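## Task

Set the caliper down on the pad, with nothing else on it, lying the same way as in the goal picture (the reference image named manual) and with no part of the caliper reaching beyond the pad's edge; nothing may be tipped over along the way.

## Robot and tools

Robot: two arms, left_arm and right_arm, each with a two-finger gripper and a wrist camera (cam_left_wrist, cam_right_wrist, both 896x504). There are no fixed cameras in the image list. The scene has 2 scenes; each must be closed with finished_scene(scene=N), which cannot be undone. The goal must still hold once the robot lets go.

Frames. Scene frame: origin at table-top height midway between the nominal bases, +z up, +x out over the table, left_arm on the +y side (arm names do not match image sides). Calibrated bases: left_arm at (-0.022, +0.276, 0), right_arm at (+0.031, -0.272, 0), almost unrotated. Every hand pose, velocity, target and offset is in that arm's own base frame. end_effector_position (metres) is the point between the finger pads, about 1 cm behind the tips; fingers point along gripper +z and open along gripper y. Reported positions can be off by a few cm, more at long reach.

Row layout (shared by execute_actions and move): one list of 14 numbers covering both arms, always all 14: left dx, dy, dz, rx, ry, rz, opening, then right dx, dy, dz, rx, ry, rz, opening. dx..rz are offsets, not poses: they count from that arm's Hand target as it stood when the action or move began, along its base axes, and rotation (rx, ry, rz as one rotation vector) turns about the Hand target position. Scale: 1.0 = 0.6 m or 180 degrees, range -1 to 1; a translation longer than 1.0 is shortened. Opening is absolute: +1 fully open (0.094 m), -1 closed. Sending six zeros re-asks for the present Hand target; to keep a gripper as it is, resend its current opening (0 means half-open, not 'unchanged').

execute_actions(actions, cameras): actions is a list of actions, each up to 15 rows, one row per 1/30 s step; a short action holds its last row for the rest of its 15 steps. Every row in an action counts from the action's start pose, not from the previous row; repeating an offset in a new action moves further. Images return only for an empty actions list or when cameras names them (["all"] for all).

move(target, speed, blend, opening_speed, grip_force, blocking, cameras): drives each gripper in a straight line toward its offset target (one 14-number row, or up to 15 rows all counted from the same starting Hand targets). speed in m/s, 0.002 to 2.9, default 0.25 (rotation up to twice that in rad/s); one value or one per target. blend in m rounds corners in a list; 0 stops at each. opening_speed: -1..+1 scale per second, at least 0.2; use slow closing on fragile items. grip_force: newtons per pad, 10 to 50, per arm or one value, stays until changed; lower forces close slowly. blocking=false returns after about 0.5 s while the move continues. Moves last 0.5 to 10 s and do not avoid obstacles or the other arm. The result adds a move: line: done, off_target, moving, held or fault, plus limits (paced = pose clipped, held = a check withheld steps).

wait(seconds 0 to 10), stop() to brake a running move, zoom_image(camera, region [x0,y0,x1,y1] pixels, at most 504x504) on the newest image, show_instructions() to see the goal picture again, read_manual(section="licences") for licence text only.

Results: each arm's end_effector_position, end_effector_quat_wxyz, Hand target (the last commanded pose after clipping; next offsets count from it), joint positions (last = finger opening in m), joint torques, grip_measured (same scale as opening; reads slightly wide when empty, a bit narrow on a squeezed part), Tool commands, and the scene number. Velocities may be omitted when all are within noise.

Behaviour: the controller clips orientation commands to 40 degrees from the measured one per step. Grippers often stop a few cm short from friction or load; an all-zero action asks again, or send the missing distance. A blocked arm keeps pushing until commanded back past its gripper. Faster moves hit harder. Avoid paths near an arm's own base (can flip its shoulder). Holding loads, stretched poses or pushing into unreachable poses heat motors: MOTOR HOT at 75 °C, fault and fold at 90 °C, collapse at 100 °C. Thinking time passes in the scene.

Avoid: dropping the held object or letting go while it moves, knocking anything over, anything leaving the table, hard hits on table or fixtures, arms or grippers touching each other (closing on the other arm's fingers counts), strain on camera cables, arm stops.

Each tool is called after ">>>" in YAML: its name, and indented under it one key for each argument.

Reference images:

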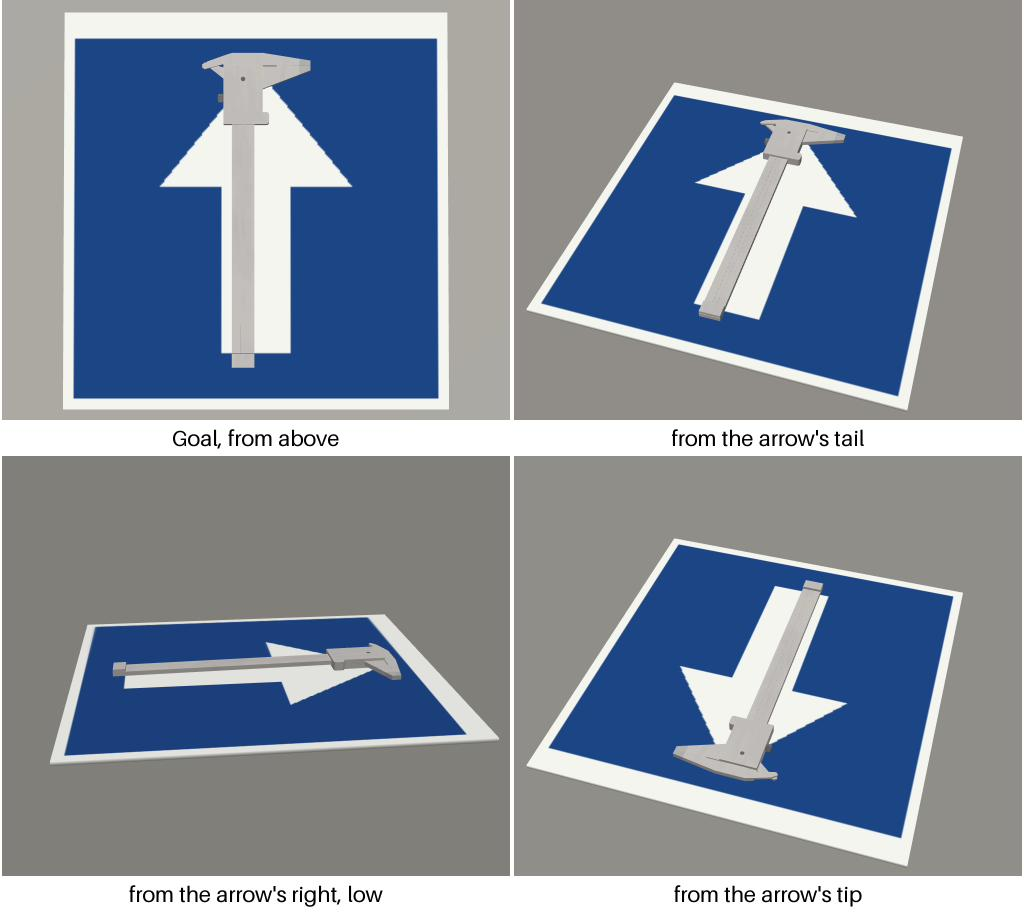

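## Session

>>> execute_actions:
  actions: []

>>> show_instructions:

Scene clock: 0.00 s.
left_arm: end_effector_position=(+0.4121, -0.0216, +0.1155) grip_measured=+1.000 end_effector_quat_wxyz=(+0.605, +0.035, +0.795, +0.000) | right_arm: end_effector_position=(+0.4023, -0.0019, +0.1038) grip_measured=+1.000 end_effector_quat_wxyz=(+0.573, +0.004, +0.820, -0.003)
Joint positions: left_arm=[-0.063 1.561 0.405 0.886 -0.018 0.039 0.094] | right_arm=[-0.005 1.508 0.402 0.754 0.004 0.002 0.094]
Joint velocities: within noise
Joint torques (N m): no reading
Heat: left arm: 37 °C; right arm: 34 °C.
Hand target: left_arm +0.4135, -0.0216, +0.1197; +0.609, +0.035, +0.792, +0.000 | right_arm +0.4058, -0.0019, +0.1134; +0.584, +0.004, +0.812, -0.003
Tool commands: left_gripper/opening=+1.0 right_gripper/opening=+1.0
camera_calibration:
cam_left_wrist: T_world_to_cam=[[-0.0286066, -0.999274, -0.0251693, -0.000495542], [-0.744109, 0.0381013, -0.666971, 0.403735], [0.667445, -0.000351033, -0.744659, -0.0814145], [0, 0, 0, 1]] pos_world=[0.354748, -0.0159066, 0.208641]
cam_right_wrist: T_world_to_cam=[[0.0394859, -0.998567, 0.036109, -0.0189116], [-0.815222, -0.0530902, -0.57671, 0.402639], [0.577801, -0.00666498, -0.816151, -0.03919], [0, 0, 0, 1]] pos_world=[0.351631, 0.00223046, 0.200904]

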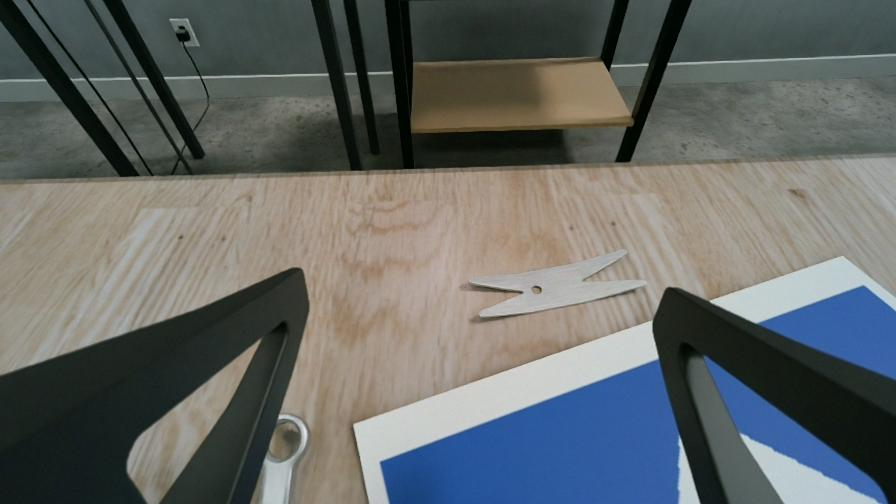

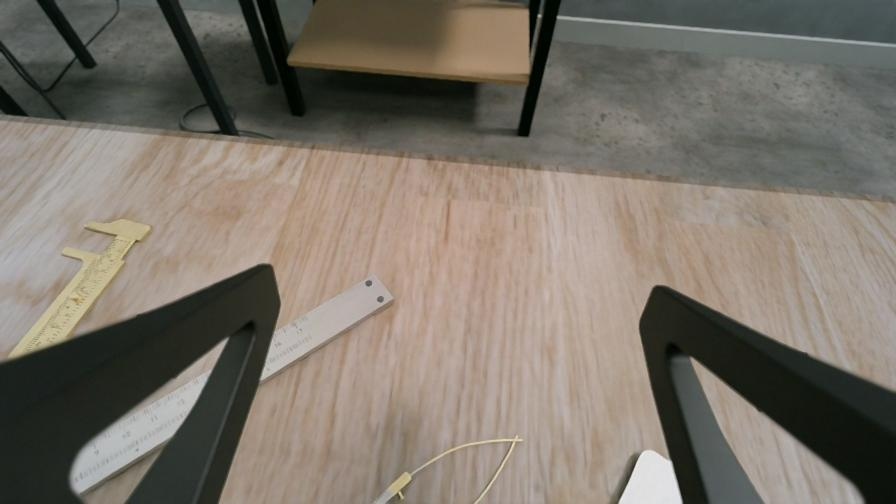

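Reference images for this scene: manual.

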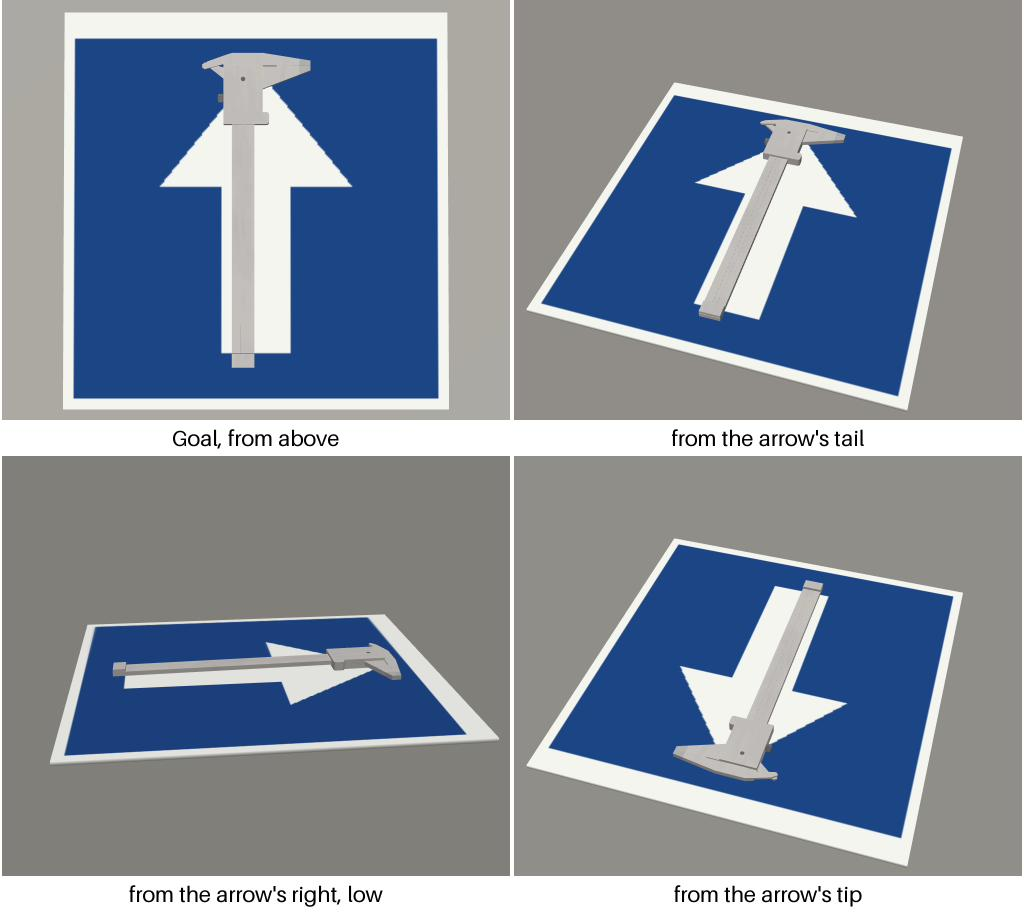

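>>> move:
  target: [-0.32, 0.10, 0.30, 0, 0.2, 0, 1, -0.30, 0.0, 0.30, 0, 0.2, 0, 1]
  speed: 0.25
  cameras: ["all"]

Scene clock: 17.20 s.
left_arm: end_effector_position=(+0.2226, +0.0407, +0.2909) grip_measured=+1.000 end_effector_quat_wxyz=(+0.325, +0.029, +0.945, -0.008) | right_arm: end_effector_position=(+0.2267, -0.0009, +0.2875) grip_measured=+1.000 end_effector_quat_wxyz=(+0.299, +0.004, +0.954, -0.002)
Joint positions: left_arm=[0.387 1.001 1.395 -1.35 0.266 0.363 0.094] | right_arm=[-0.005 1.018 1.416 -1.362 0.004 0.002 0.094]
Joint torques (N m): left_arm=[0.54 -1.25 7.34 0.91 0.33 0.08] | right_arm=[-0.34 -1.72 6 1.05 -0.01 -0.06]
Heat: left arm: 39 °C; right arm: 36 °C.
Hand target: left_arm +0.2215, +0.0384, +0.2997; +0.335, +0.033, +0.942, -0.011 | right_arm +0.2258, -0.0018, +0.2934; +0.304, +0.003, +0.953, -0.004
Off the commanded pose: left_arm 0.009 m, 1 deg | right_arm 0.006 m, 1 deg.
move: done
camera_calibration:
cam_left_wrist: T_world_to_cam=[[-0.0273217, -0.999608, -0.00606286, 0.054856], [-0.995334, 0.0277653, -0.0924071, 0.266603], [0.0925392, 0.00350986, -0.995703, 0.376477], [0, 0, 0, 1]] pos_world=[0.232019, 0.0461108, 0.399828]
cam_right_wrist: T_world_to_cam=[[0.0521694, -0.998631, 0.00382028, -0.0112728], [-0.998634, -0.0521803, -0.00282382, 0.242114], [0.0030193, -0.00366774, -0.999989, 0.395433], [0, 0, 0, 1]] pos_world=[0.241178, 0.00282653, 0.396156]

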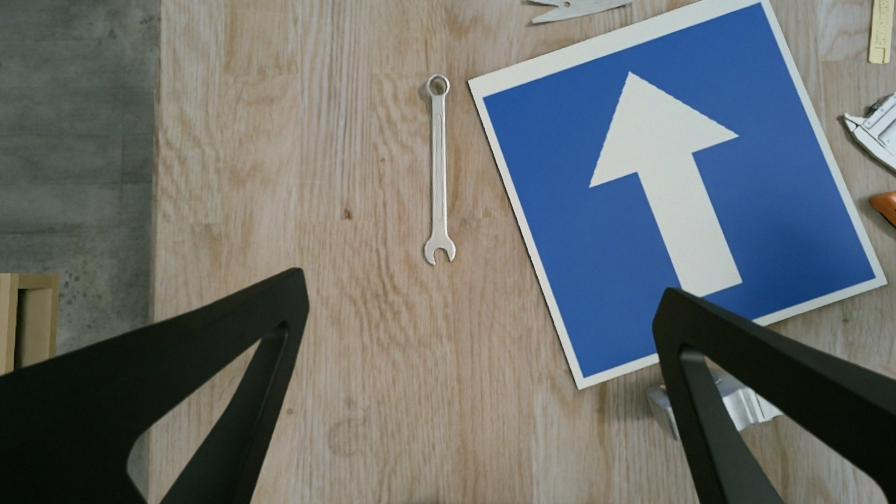

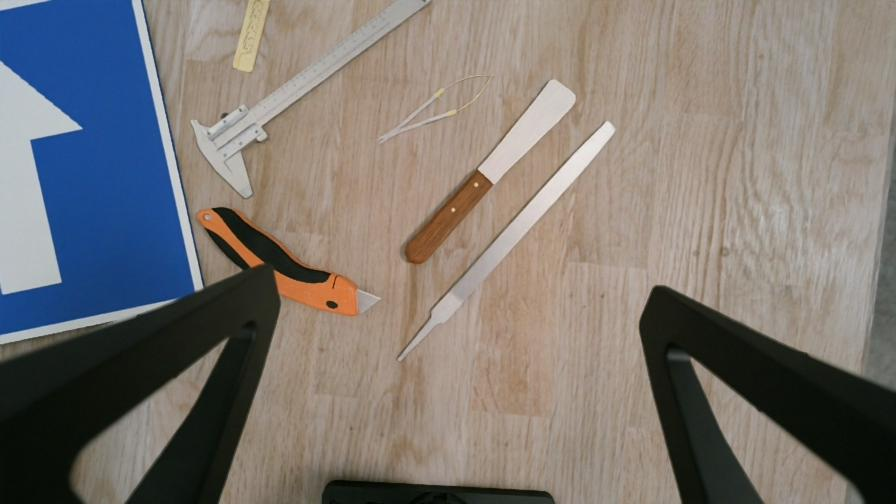

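>>> zoom_image:
  camera: "cam_right_wrist"
  region: [160, 0, 460, 220]

Scaled by 1.680 from the camera's 896x504 image, which has a finer 1280x720 frame.

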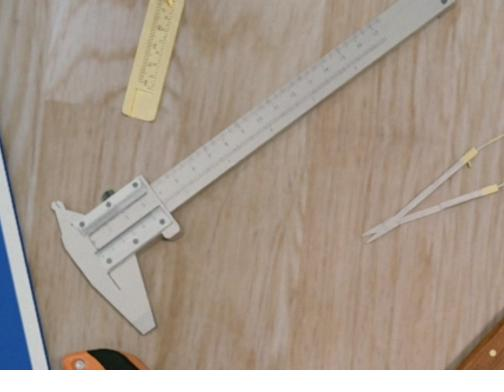

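>>> move:
  target: [0, 0, 0, 0, 0, 0, 1, 0.3165, 0.1593, -0.289, 0.0909, 0.1815, -0.2756, 0.3]
  speed: 0.25
  cameras: ["all"]

Scene clock: 175.10 s.
left_arm: end_effector_position=(+0.2226, +0.0406, +0.2908) grip_measured=+1.000 end_effector_quat_wxyz=(+0.325, +0.029, +0.945, -0.008) | right_arm: end_effector_position=(+0.4141, +0.0934, +0.1188) grip_measured=+0.302 end_effector_quat_wxyz=(+0.002, +0.432, +0.902, +0.001)
Joint positions: left_arm=[0.387 1.001 1.395 -1.351 0.266 0.363 0.094] | right_arm=[0.22 2.192 2.096 -1.469 0.001 1.112 0.061]
Joint torques (N m): left_arm=[0.55 -1.25 7.34 0.95 0.33 0.09] | right_arm=[-0.18 -11.47 6.72 0.12 0.03 0.14]
Heat: left arm: 40 °C; right arm: 38 °C.
Hand target: left_arm +0.2215, +0.0384, +0.2997; +0.335, +0.033, +0.942, -0.011 | right_arm +0.4156, +0.0937, +0.1199; +0.001, +0.436, +0.900, +0.000
Off the commanded pose: left_arm 0.009 m, 1 deg | right_arm 0.002 m, 1 deg.
move: done
camera_calibration:
cam_left_wrist: T_world_to_cam=[[-0.0279981, -0.999587, -0.00640737, 0.0550465], [-0.995344, 0.0284695, -0.0920873, 0.266347], [0.0922317, 0.00379927, -0.99573, 0.376555], [0, 0, 0, 1]] pos_world=[0.231918, 0.0460103, 0.399827]
cam_right_wrist: T_world_to_cam=[[-0.744898, -0.66609, -0.0381043, 0.377782], [-0.566367, 0.601123, 0.563808, 0.12636], [-0.352641, 0.44156, -0.825027, 0.311357], [0, 0, 0, 1]] pos_world=[0.462773, 0.0381961, 0.20003]

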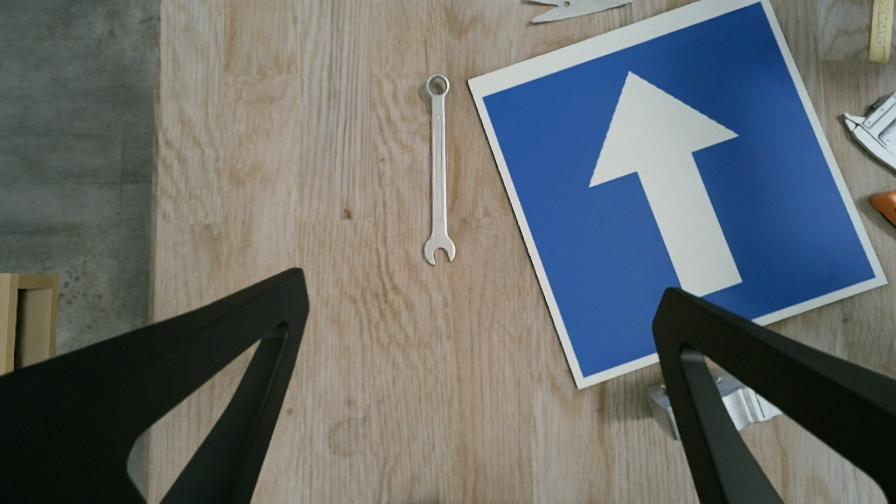

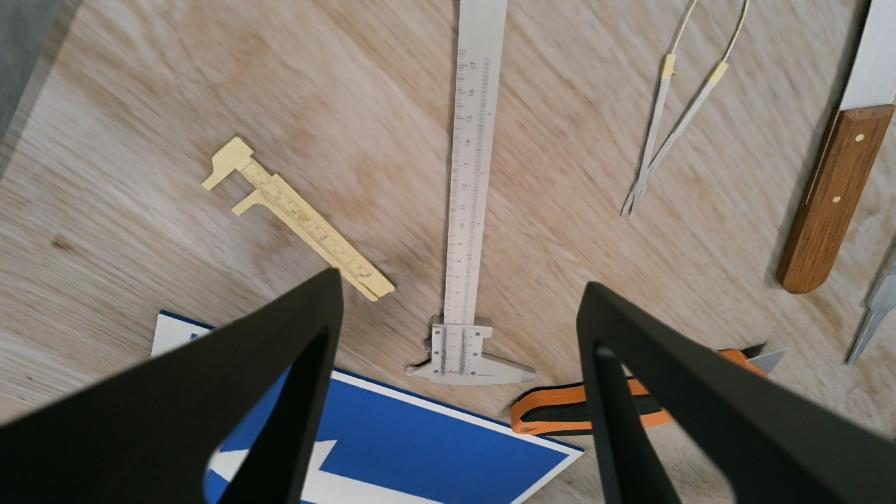

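>>> move:
  target: [0, 0, 0, 0, 0, 0, 1, -0.0128, 0.002, -0.14, 0, 0, 0.0083, 0.1]
  speed: 0.15
  cameras: ["cam_right_wrist"]

Scene clock: 194.77 s.
left_arm: end_effector_position=(+0.2225, +0.0406, +0.2908) grip_measured=+1.000 end_effector_quat_wxyz=(+0.325, +0.029, +0.945, -0.008) | right_arm: end_effector_position=(+0.4041, +0.0913, +0.0324) grip_measured=+0.102 end_effector_quat_wxyz=(-0.010, +0.431, +0.902, -0.008)
Joint positions: left_arm=[0.387 1.001 1.395 -1.351 0.266 0.363 0.094] | right_arm=[0.22 2.192 1.751 -1.155 0 1.111 0.052]
Joint torques (N m): left_arm=[0.55 -1.25 7.32 0.95 0.32 0.08] | right_arm=[0.61 -13.33 4.34 0.37 0.04 -0.11]
Heat: left arm: 40 °C; right arm: 40 °C.
Hand target: left_arm +0.2215, +0.0384, +0.2996; +0.335, +0.033, +0.942, -0.011 | right_arm +0.4080, +0.0950, +0.0359; +0.001, +0.424, +0.906, +0.000
Off the commanded pose: left_arm 0.009 m, 1 deg | right_arm 0.006 m, 2 deg.
move: done
camera_calibration:
cam_right_wrist: T_world_to_cam=[[-0.744893, -0.667085, -0.0115039, 0.364884], [-0.549763, 0.603936, 0.57708, 0.163254], [-0.378014, 0.436188, -0.816606, 0.248076], [0, 0, 0, 1]] pos_world=[0.455327, 0.0366056, 0.112567]
Images, in order (width x height): cam_right_wrist 896x504.

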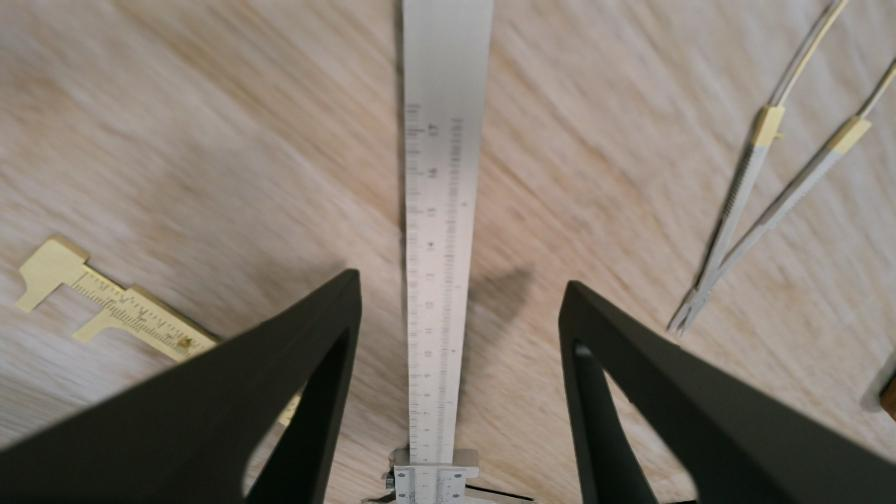

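>>> move:
  target: [0, 0, 0, 0, 0, 0, 1, 0.0058, 0.0068, -0.0298, 0, 0, 0.004, 0.1]
  speed: 0.06
  cameras: ["cam_right_wrist"]

Scene clock: 210.00 s.
left_arm: end_effector_position=(+0.2225, +0.0406, +0.2908) grip_measured=+1.000 end_effector_quat_wxyz=(+0.325, +0.029, +0.945, -0.008) | right_arm: end_effector_position=(+0.4104, +0.0960, +0.0276) grip_measured=+0.102 end_effector_quat_wxyz=(+0.003, +0.426, +0.905, +0.002)
Joint positions: left_arm=[0.387 1.001 1.395 -1.351 0.266 0.363 0.094] | right_arm=[0.227 2.192 1.732 -1.103 0 1.107 0.052]
Joint torques (N m): left_arm=[0.55 -1.25 7.32 0.95 0.33 0.08] | right_arm=[0.43 -10.59 4.45 0.39 0 -0.12]
Heat: left arm: 40 °C; right arm: 45 °C.
Hand target: left_arm +0.2215, +0.0384, +0.2997; +0.335, +0.033, +0.942, -0.011 | right_arm +0.4115, +0.0990, +0.0180; +0.001, +0.418, +0.908, +0.000
Off the commanded pose: left_arm 0.009 m, 1 deg | right_arm 0.010 m, 1 deg.
move: done
camera_calibration:
cam_right_wrist: T_world_to_cam=[[-0.736357, -0.675405, -0.0400864, 0.370739], [-0.574869, 0.593305, 0.563484, 0.178387], [-0.356797, 0.43797, -0.825154, 0.235816], [0, 0, 0, 1]] pos_world=[0.459684, 0.0412814, 0.108927]
Images, in order (width x height): cam_right_wrist 896x504.

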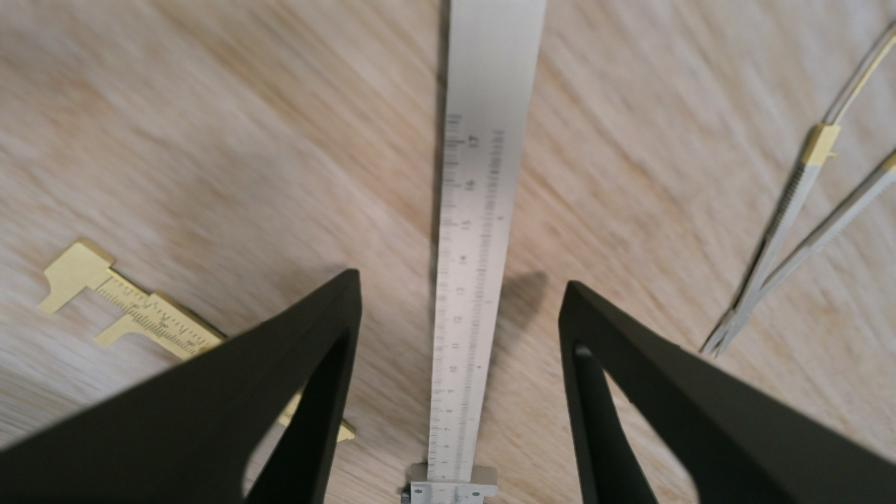

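>>> move:
  target: [0, 0, 0, 0, 0, 0, 1, -0.002, -0.003, -0.012, 0, 0, 0, 0.1]
  speed: 0.06
  cameras: ["cam_right_wrist"]

Scene clock: 217.20 s.
left_arm: end_effector_position=(+0.2225, +0.0406, +0.2908) grip_measured=+1.000 end_effector_quat_wxyz=(+0.325, +0.029, +0.945, -0.008) | right_arm: end_effector_position=(+0.4086, +0.0956, +0.0185) grip_measured=+0.102 end_effector_quat_wxyz=(+0.001, +0.424, +0.905, +0.001)
Joint positions: left_arm=[0.387 1.001 1.395 -1.351 0.266 0.363 0.094] | right_arm=[0.227 2.198 1.705 -1.075 0 1.104 0.052]
Joint torques (N m): left_arm=[0.57 -1.25 7.34 0.95 0.33 0.08] | right_arm=[0.28 -11.06 4.33 0.41 0.04 -0.1]
Heat: left arm: 40 °C; right arm: 44 °C.
Hand target: left_arm +0.2215, +0.0384, +0.2997; +0.335, +0.033, +0.942, -0.011 | right_arm +0.4104, +0.0973, +0.0110; +0.001, +0.418, +0.908, +0.000
Off the commanded pose: left_arm 0.009 m, 1 deg | right_arm 0.008 m, 1 deg.
move: done
camera_calibration:
cam_right_wrist: T_world_to_cam=[[-0.734236, -0.67795, -0.0357883, 0.368055], [-0.574157, 0.591968, 0.565612, 0.18246], [-0.362271, 0.435841, -0.823894, 0.230203], [0, 0, 0, 1]] pos_world=[0.458396, 0.0411798, 0.0996335]
Images, in order (width x height): cam_right_wrist 896x504.

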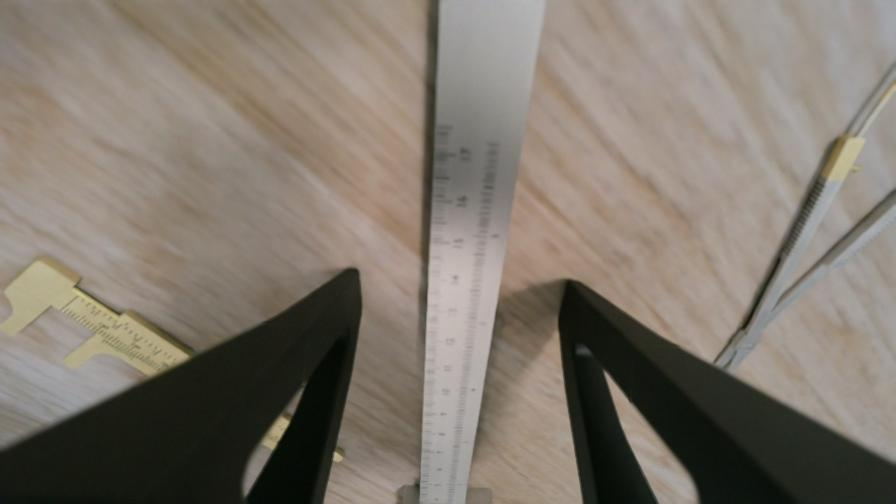

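>>> move:
  target: [0, 0, 0, 0, 0, 0, 1, 0, 0, -0.008, 0, 0, 0, 0.1]
  speed: 0.03
  cameras: ["cam_right_wrist"]

Scene clock: 225.10 s.
left_arm: end_effector_position=(+0.2225, +0.0406, +0.2908) grip_measured=+1.000 end_effector_quat_wxyz=(+0.325, +0.029, +0.945, -0.008) | right_arm: end_effector_position=(+0.4095, +0.0958, +0.0175) grip_measured=+0.102 end_effector_quat_wxyz=(+0.003, +0.424, +0.906, +0.002)
Joint positions: left_arm=[0.387 1.001 1.395 -1.351 0.266 0.363 0.094] | right_arm=[0.227 2.198 1.701 -1.066 0 1.104 0.052]
Joint torques (N m): left_arm=[0.57 -1.26 7.34 0.94 0.33 0.08] | right_arm=[0.24 -10.61 3.82 0.51 0.03 -0.13]
Heat: left arm: 40 °C; right arm: 44 °C.
Hand target: left_arm +0.2215, +0.0384, +0.2997; +0.335, +0.033, +0.942, -0.011 | right_arm +0.4103, +0.0972, +0.0062; +0.001, +0.418, +0.908, +0.000
Off the commanded pose: left_arm 0.009 m, 1 deg | right_arm 0.011 m, 1 deg.
move: off_target (right_arm)
camera_calibration:
cam_right_wrist: T_world_to_cam=[[-0.733806, -0.678175, -0.040092, 0.368764], [-0.577137, 0.591173, 0.563407, 0.184817], [-0.358387, 0.43657, -0.825206, 0.228028], [0, 0, 0, 1]] pos_world=[0.458988, 0.0412776, 0.0988274]
Images, in order (width x height): cam_right_wrist 896x504.

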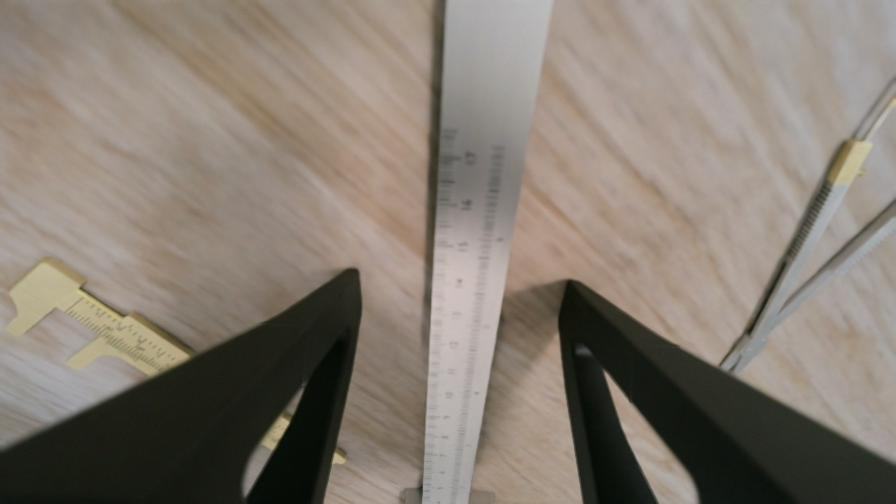

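>>> move:
  target:
    - [0, 0, 0, 0, 0, 0, 1, 0, 0, 0.02, 0, 0, 0, 0.1]
    - [0, 0, 0, 0, 0, 0, 1, 0, 0, 0.02, 0, 0, 0, -0.8]
  speed: 0.04
  grip_force: [50, 30]
  opening_speed: 0.5
  cameras: ["cam_right_wrist"]

Scene clock: 233.03 s.
left_arm: end_effector_position=(+0.2225, +0.0406, +0.2908) grip_measured=+1.000 end_effector_quat_wxyz=(+0.325, +0.029, +0.945, -0.008) | right_arm: end_effector_position=(+0.4093, +0.0965, +0.0175) grip_measured=-0.651 end_effector_quat_wxyz=(+0.001, +0.424, +0.906, +0.004)
Joint positions: left_arm=[0.387 1.001 1.395 -1.351 0.266 0.363 0.094] | right_arm=[0.227 2.198 1.701 -1.066 -0.004 1.103 0.016]
Joint torques (N m): left_arm=[0.55 -1.26 7.34 0.95 0.33 0.08] | right_arm=[0.13 -11.66 6 0.14 0.01 -0.09]
Heat: left arm: 40 °C; right arm: 43 °C.
Hand target: left_arm +0.2215, +0.0384, +0.2997; +0.335, +0.033, +0.942, -0.011 | right_arm +0.4104, +0.0972, +0.0182; +0.001, +0.419, +0.908, +0.000
Off the commanded pose: left_arm 0.009 m, 1 deg | right_arm 0.001 m, 1 deg.
grip_force (N): 50, 30
move: done
camera_calibration:
cam_right_wrist: T_world_to_cam=[[-0.73328, -0.678639, -0.0418218, 0.368963], [-0.57686, 0.58839, 0.566595, 0.184316], [-0.359906, 0.439598, -0.822934, 0.227875], [0, 0, 0, 1]] pos_world=[0.458891, 0.0417698, 0.0985243]
Images, in order (width x height): cam_right_wrist 896x504.

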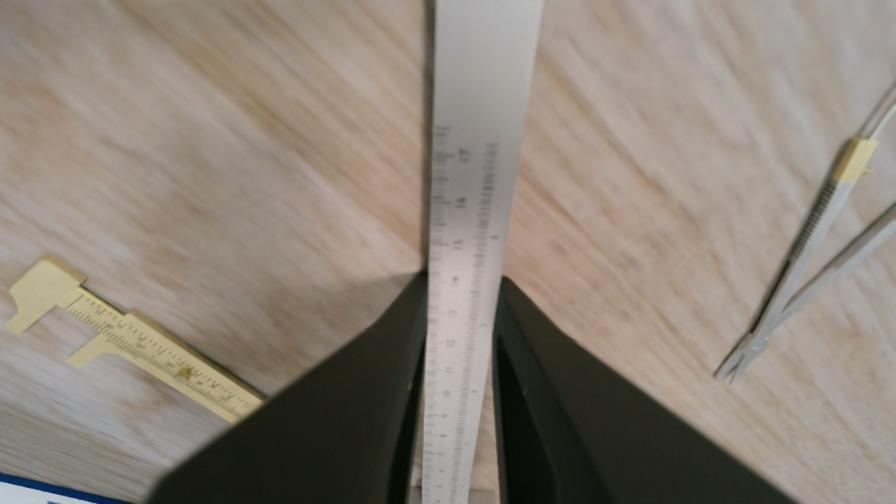

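>>> move:
  target: [0, 0, 0, 0, 0, 0, 1, 0, 0, 0.15, 0, 0, 0, -0.85]
  speed: 0.1
  grip_force: [50, 50]
  cameras: ["cam_right_wrist"]

Scene clock: 237.77 s.
left_arm: end_effector_position=(+0.2225, +0.0406, +0.2908) grip_measured=+1.000 end_effector_quat_wxyz=(+0.325, +0.029, +0.945, -0.008) | right_arm: end_effector_position=(+0.4089, +0.0962, +0.0908) grip_measured=-0.668 end_effector_quat_wxyz=(-0.012, +0.424, +0.906, -0.007)
Joint positions: left_arm=[0.387 1.001 1.395 -1.351 0.266 0.363 0.094] | right_arm=[0.227 2.198 1.994 -1.394 -0.003 1.103 0.016]
Joint torques (N m): left_arm=[0.57 -1.25 7.35 0.95 0.33 0.08] | right_arm=[0.16 -14.46 6.94 -0.07 0.05 -0.09]
Heat: left arm: 40 °C; right arm: 43 °C.
Hand target: left_arm +0.2215, +0.0384, +0.2997; +0.335, +0.033, +0.942, -0.011 | right_arm +0.4104, +0.0973, +0.1082; +0.001, +0.419, +0.908, +0.000
Off the commanded pose: left_arm 0.009 m, 1 deg | right_arm 0.017 m, 2 deg.
move: off_target (right_arm)
camera_calibration:
cam_right_wrist: T_world_to_cam=[[-0.734201, -0.678838, -0.0113105, 0.369076], [-0.557865, 0.593699, 0.579921, 0.133299], [-0.386958, 0.432088, -0.814594, 0.299285], [0, 0, 0, 1]] pos_world=[0.461149, 0.0420859, 0.170667]
Images, in order (width x height): cam_right_wrist 896x504.

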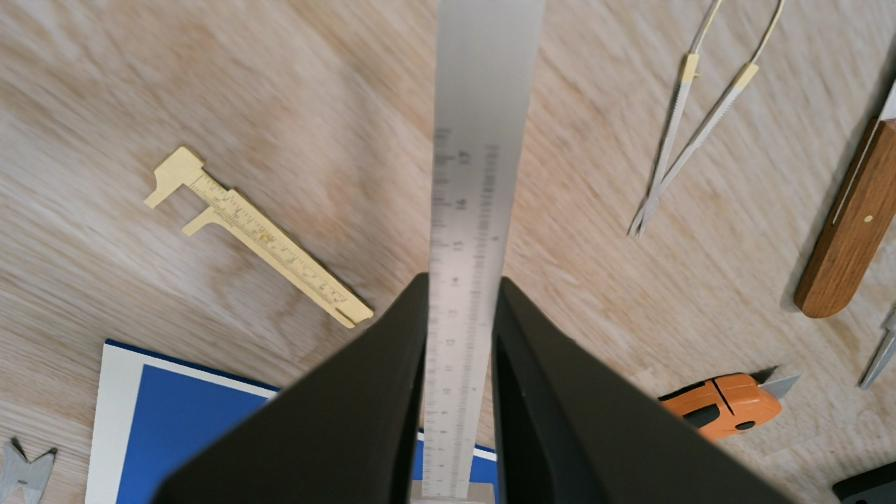

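>>> move:
  target:
    - [0, 0, 0, 0, 0, 0, 1, -0.1507, -0.0622, 0.1363, 0, 0, 0.4222, -0.85]
    - [0, 0, 0, 0, 0, 0, 1, -0.184, -0.0788, 0.1363, 0, 0, 0.8472, -0.85]
  speed: 0.22
  blend: 0.02
  cameras: ["all"]

Scene clock: 274.07 s.
left_arm: end_effector_position=(+0.2225, +0.0406, +0.2908) grip_measured=+1.000 end_effector_quat_wxyz=(+0.325, +0.029, +0.945, -0.008) | right_arm: end_effector_position=(+0.3074, +0.0538, +0.1762) grip_measured=-0.668 end_effector_quat_wxyz=(+0.010, +0.781, -0.625, -0.009)
Joint positions: left_arm=[0.387 1.001 1.395 -1.351 0.266 0.363 0.094] | right_arm=[0.169 1.767 1.723 -1.554 -0.001 -1.622 0.016]
Joint torques (N m): left_arm=[0.55 -1.25 7.34 0.95 0.33 0.08] | right_arm=[-0.69 -12.57 4.4 0.02 0.01 -0.17]
Heat: left arm: 41 °C; right arm: 48 °C.
Hand target: left_arm +0.2215, +0.0384, +0.2997; +0.335, +0.033, +0.942, -0.011 | right_arm +0.3000, +0.0500, +0.1899; +0.000, +0.783, -0.622, -0.001
Off the commanded pose: left_arm 0.009 m, 1 deg | right_arm 0.016 m, 2 deg.
move: off_target (right_arm)
camera_calibration:
cam_left_wrist: T_world_to_cam=[[-0.028009, -0.999588, -0.00629984, 0.0550052], [-0.995371, 0.0284693, -0.0917923, 0.266226], [0.0919339, 0.00369967, -0.995758, 0.37654], [0, 0, 0, 1]] pos_world=[0.231918, 0.0460102, 0.399727]
cam_right_wrist: T_world_to_cam=[[0.961354, 0.268644, -0.0602326, -0.296782], [0.254971, -0.786217, 0.562896, -0.120375], [0.103863, -0.5565, -0.82433, 0.251858], [0, 0, 0, 1]] pos_world=[0.289846, 0.125247, 0.257497]

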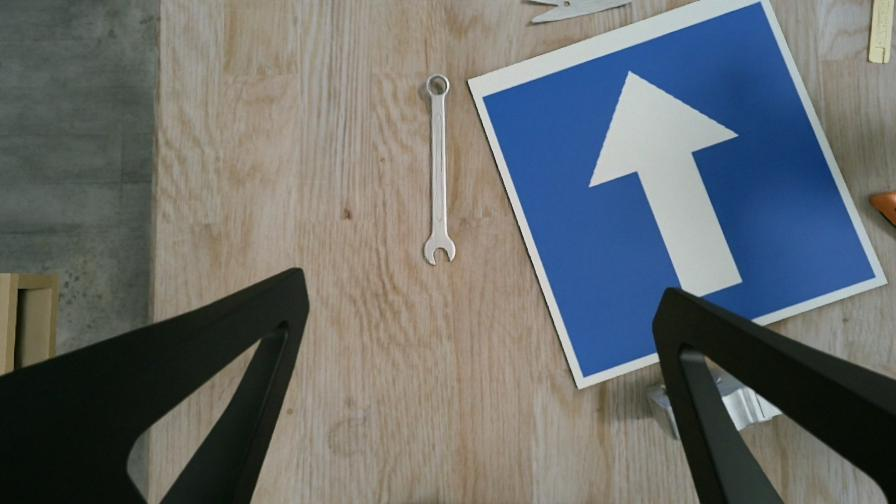

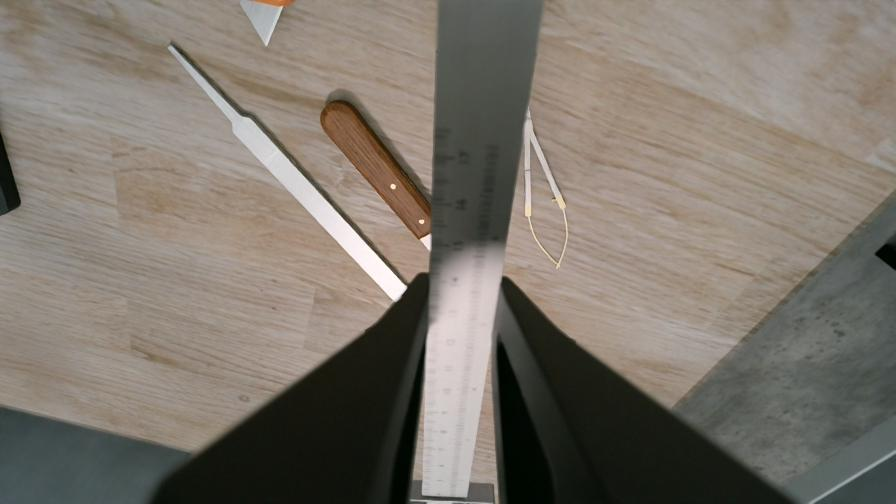

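>>> move:
  target: [0, 0, 0, 0, 0, 0, 1, -0.0217, 0.5133, 0.16, 0.4161, -0.3309, 0.3309, -0.85]
  speed: 0.2
  cameras: ["all"]

Scene clock: 297.13 s.
left_arm: end_effector_position=(+0.2225, +0.0406, +0.2908) grip_measured=+1.000 end_effector_quat_wxyz=(+0.325, +0.029, +0.945, -0.008) | right_arm: end_effector_position=(+0.2907, +0.3549, +0.2797) grip_measured=-0.668 end_effector_quat_wxyz=(+0.697, -0.717, +0.019, +0.004)
Joint positions: left_arm=[0.387 1.001 1.395 -1.351 0.266 0.363 0.094] | right_arm=[0.544 1.614 0.994 0.566 -1.005 -1.585 0.016]
Joint torques (N m): left_arm=[0.55 -1.25 7.35 0.95 0.33 0.08] | right_arm=[0.54 -7.6 5.7 1.93 -0.26 0.11]
Heat: left arm: 41 °C; right arm: 46 °C.
Hand target: left_arm +0.2215, +0.0384, +0.2997; +0.335, +0.033, +0.942, -0.011 | right_arm +0.2869, +0.3580, +0.2860; +0.706, -0.708, +0.000, +0.000
Off the commanded pose: left_arm 0.009 m, 1 deg | right_arm 0.008 m, 3 deg.
move: off_target (right_arm)
camera_calibration:
cam_left_wrist: T_world_to_cam=[[-0.028009, -0.999588, -0.00629984, 0.0550052], [-0.995371, 0.0284693, -0.0917923, 0.266226], [0.0919339, 0.00369967, -0.995758, 0.37654], [0, 0, 0, 1]] pos_world=[0.231918, 0.0460102, 0.399727]
cam_right_wrist: T_world_to_cam=[[-0.0185706, 0.0633043, 0.997821, -0.293676], [0.811115, -0.582566, 0.0520552, -0.0285784], [0.584592, 0.810314, -0.0405284, -0.337609], [0, 0, 0, 1]] pos_world=[0.215091, 0.275512, 0.280841]

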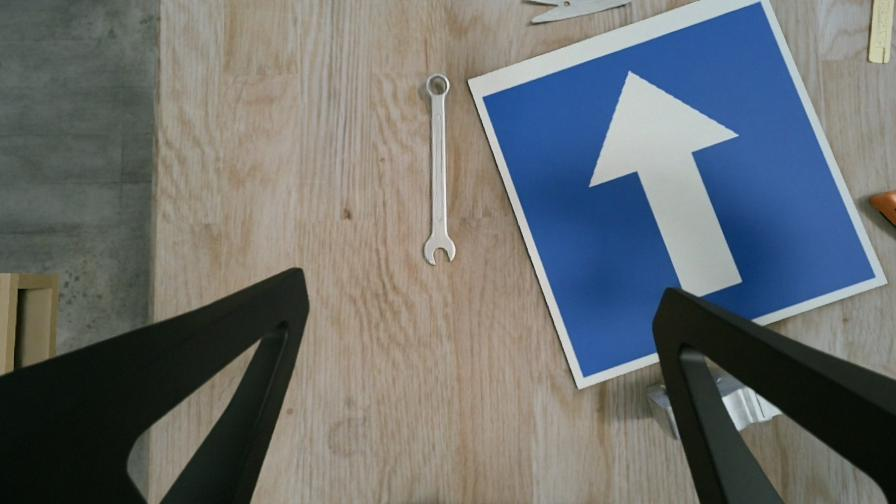

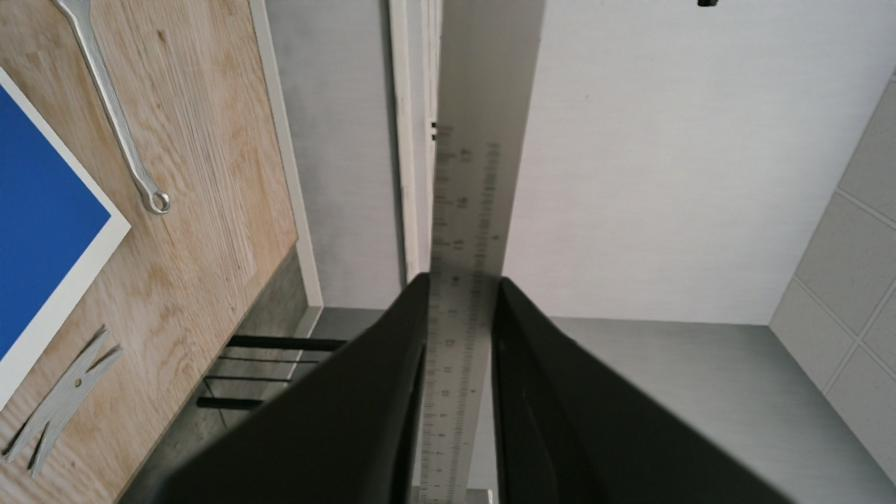

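>>> move:
  target:
    - [0.3308, -0.114, -0.0162, -0.4848, -0.1614, 0.1945, 0.4, 0, 0, 0, 0, 0, 0, -0.85]
  speed: 0.25
  cameras: ["all"]

Scene clock: 359.63 s.
left_arm: end_effector_position=(+0.4198, -0.0295, +0.2994) grip_measured=+0.403 end_effector_quat_wxyz=(+0.455, -0.450, +0.540, -0.546) | right_arm: end_effector_position=(+0.2907, +0.3549, +0.2800) grip_measured=-0.668 end_effector_quat_wxyz=(+0.697, -0.717, +0.019, +0.003)
Joint positions: left_arm=[0.009 1.222 0.7 0.533 0.19 -1.572 0.066] | right_arm=[0.544 1.614 0.994 0.567 -1.005 -1.585 0.016]
Joint torques (N m): left_arm=[-0.55 -4 4.64 1.68 -0.16 0.01] | right_arm=[0.51 -7.47 5.48 1.9 -0.22 0.09]
Heat: left arm: 41 °C; right arm: 43 °C.
Hand target: left_arm +0.4200, -0.0301, +0.2901; +0.454, -0.454, +0.542, -0.542 | right_arm +0.2870, +0.3580, +0.2860; +0.706, -0.708, +0.000, +0.000
Off the commanded pose: left_arm 0.009 m, 1 deg | right_arm 0.008 m, 3 deg.
move: off_target (right_arm)
camera_calibration:
cam_left_wrist: T_world_to_cam=[[0.0139767, 0.0202904, 0.999696, -0.298172], [-0.683176, -0.729847, 0.0243648, 0.277141], [0.73012, -0.683309, 0.00366101, -0.220083], [0, 0, 0, 1]] pos_world=[0.354191, 0.0579361, 0.292134]
cam_right_wrist: T_world_to_cam=[[-0.0191514, 0.0624964, 0.997861, -0.293438], [0.811037, -0.582674, 0.0520589, -0.028538], [0.584682, 0.810299, -0.0395278, -0.3379], [0, 0, 0, 1]] pos_world=[0.21509, 0.275511, 0.280939]

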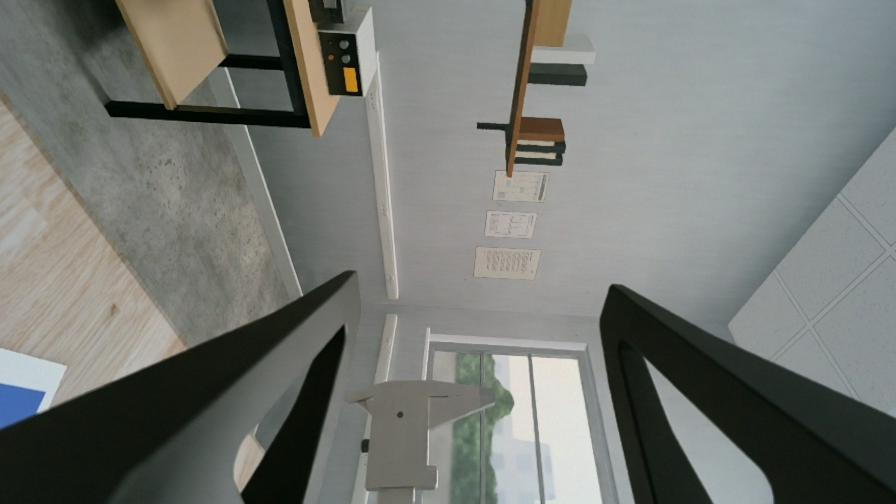

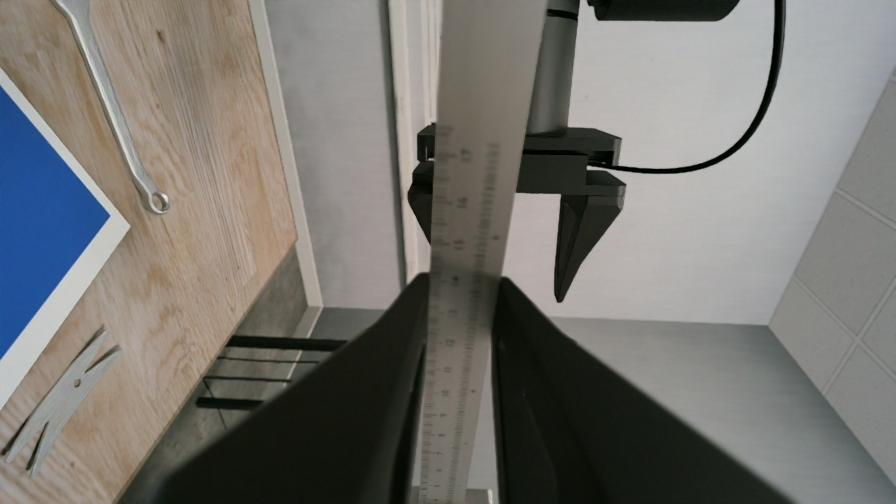

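>>> move:
  target:
    - [-0.1238, -0.1448, -0.025, -0.0128, 0.0056, -0.2478, 0.4, 0, 0, 0, 0, 0, 0, -0.85]
  speed: 0.15
  cameras: ["all"]

Scene clock: 372.10 s.
left_arm: end_effector_position=(+0.3472, -0.1171, +0.2800) grip_measured=+0.403 end_effector_quat_wxyz=(+0.204, -0.231, +0.666, -0.680) | right_arm: end_effector_position=(+0.2907, +0.3549, +0.2800) grip_measured=-0.668 end_effector_quat_wxyz=(+0.697, -0.717, +0.019, +0.003)
Joint positions: left_arm=[0.116 1.255 0.643 0.626 1.062 -1.625 0.066] | right_arm=[0.544 1.614 0.994 0.567 -1.005 -1.585 0.016]
Joint torques (N m): left_arm=[0.35 -3.86 4.71 1.42 0.13 0.04] | right_arm=[0.49 -7.54 5.56 1.9 -0.18 0.06]
Heat: left arm: 41 °C; right arm: 43 °C.
Hand target: left_arm +0.3457, -0.1170, +0.2751; +0.201, -0.228, +0.667, -0.680 | right_arm +0.2870, +0.3580, +0.2860; +0.706, -0.708, +0.000, +0.000
Off the commanded pose: left_arm 0.005 m, 0 deg | right_arm 0.008 m, 3 deg.
move: off_target (right_arm)
camera_calibration:
cam_left_wrist: T_world_to_cam=[[0.0621857, 0.0265928, 0.99771, -0.291448], [-0.996579, -0.0528713, 0.0635244, 0.341206], [0.0544395, -0.998247, 0.023214, -0.0346469], [0, 0, 0, 1]] pos_world=[0.360049, -0.00879571, 0.26991]
cam_right_wrist: T_world_to_cam=[[-0.0191514, 0.0624964, 0.997861, -0.293438], [0.811037, -0.582674, 0.0520589, -0.028538], [0.584682, 0.810299, -0.0395278, -0.3379], [0, 0, 0, 1]] pos_world=[0.21509, 0.275511, 0.280939]

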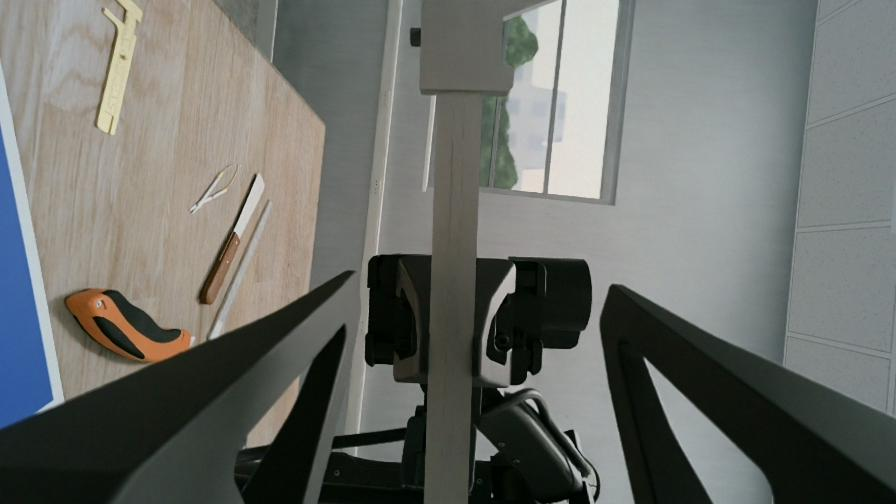

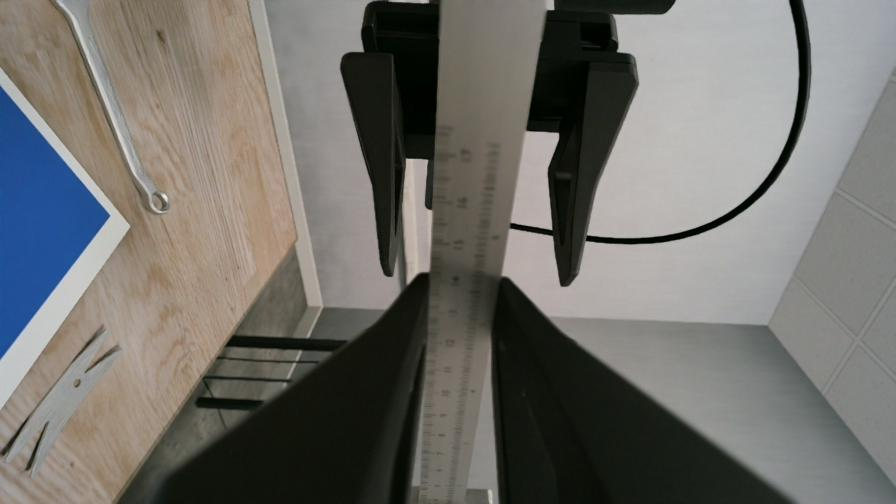

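>>> move:
  target:
    - [0.0667, -0.075, -0.0075, 0, 0, 0, 0.4, 0, 0, 0, 0, 0, 0, -0.85]
  speed: 0.1
  cameras: ["all"]

Scene clock: 399.43 s.
left_arm: end_effector_position=(+0.3786, -0.1604, +0.2571) grip_measured=+0.403 end_effector_quat_wxyz=(+0.183, -0.242, +0.672, -0.675) | right_arm: end_effector_position=(+0.2907, +0.3549, +0.2801) grip_measured=-0.668 end_effector_quat_wxyz=(+0.697, -0.717, +0.019, +0.003)
Joint positions: left_arm=[-0.05 1.424 0.703 0.689 0.91 -1.626 0.066] | right_arm=[0.544 1.614 0.994 0.567 -1.005 -1.585 0.016]
Joint torques (N m): left_arm=[-0.47 -5.03 8.77 1.53 -0.08 0.05] | right_arm=[0.58 -7.54 5.56 1.87 -0.21 0.08]
Heat: left arm: 41 °C; right arm: 43 °C.
Hand target: left_arm +0.3858, -0.1619, +0.2704; +0.201, -0.228, +0.667, -0.680 | right_arm +0.2870, +0.3580, +0.2860; +0.706, -0.708, +0.000, +0.000
Off the commanded pose: left_arm 0.015 m, 3 deg | right_arm 0.008 m, 3 deg.
move: off_target (left_arm, right_arm)
camera_calibration:
cam_left_wrist: T_world_to_cam=[[0.109035, 0.0259702, 0.993699, -0.286229], [-0.993159, -0.0391935, 0.11, 0.360635], [0.0418032, -0.998894, 0.0215191, -0.0739636], [0, 0, 0, 1]] pos_world=[0.392468, -0.0523139, 0.246347]
cam_right_wrist: T_world_to_cam=[[-0.0194887, 0.062371, 0.997863, -0.29343], [0.811023, -0.582675, 0.0522595, -0.0285959], [0.58469, 0.810308, -0.0392287, -0.337984], [0, 0, 0, 1]] pos_world=[0.215089, 0.27551, 0.281039]

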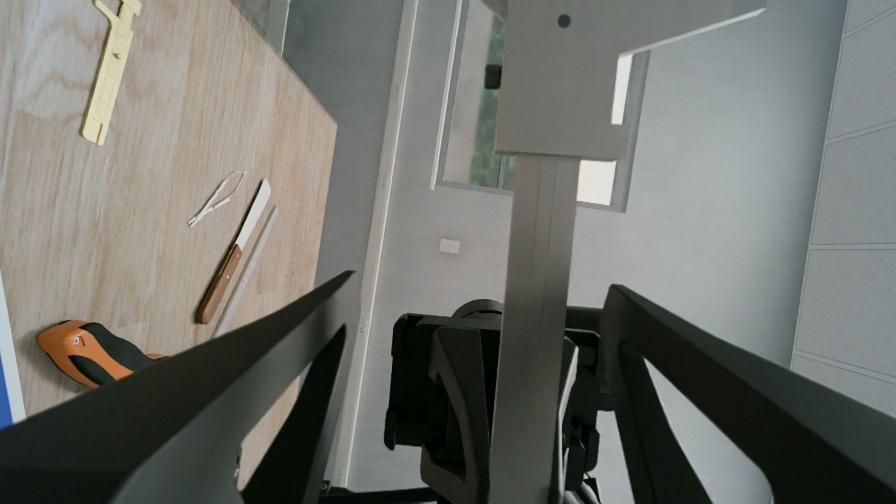

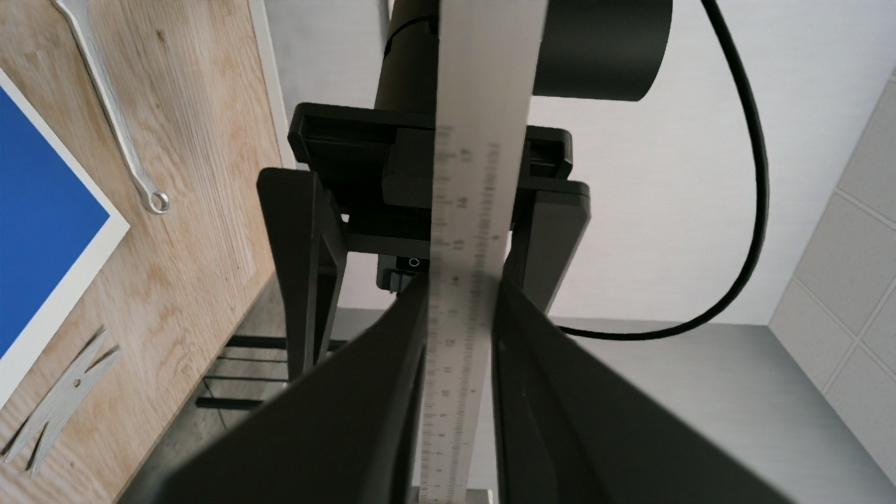

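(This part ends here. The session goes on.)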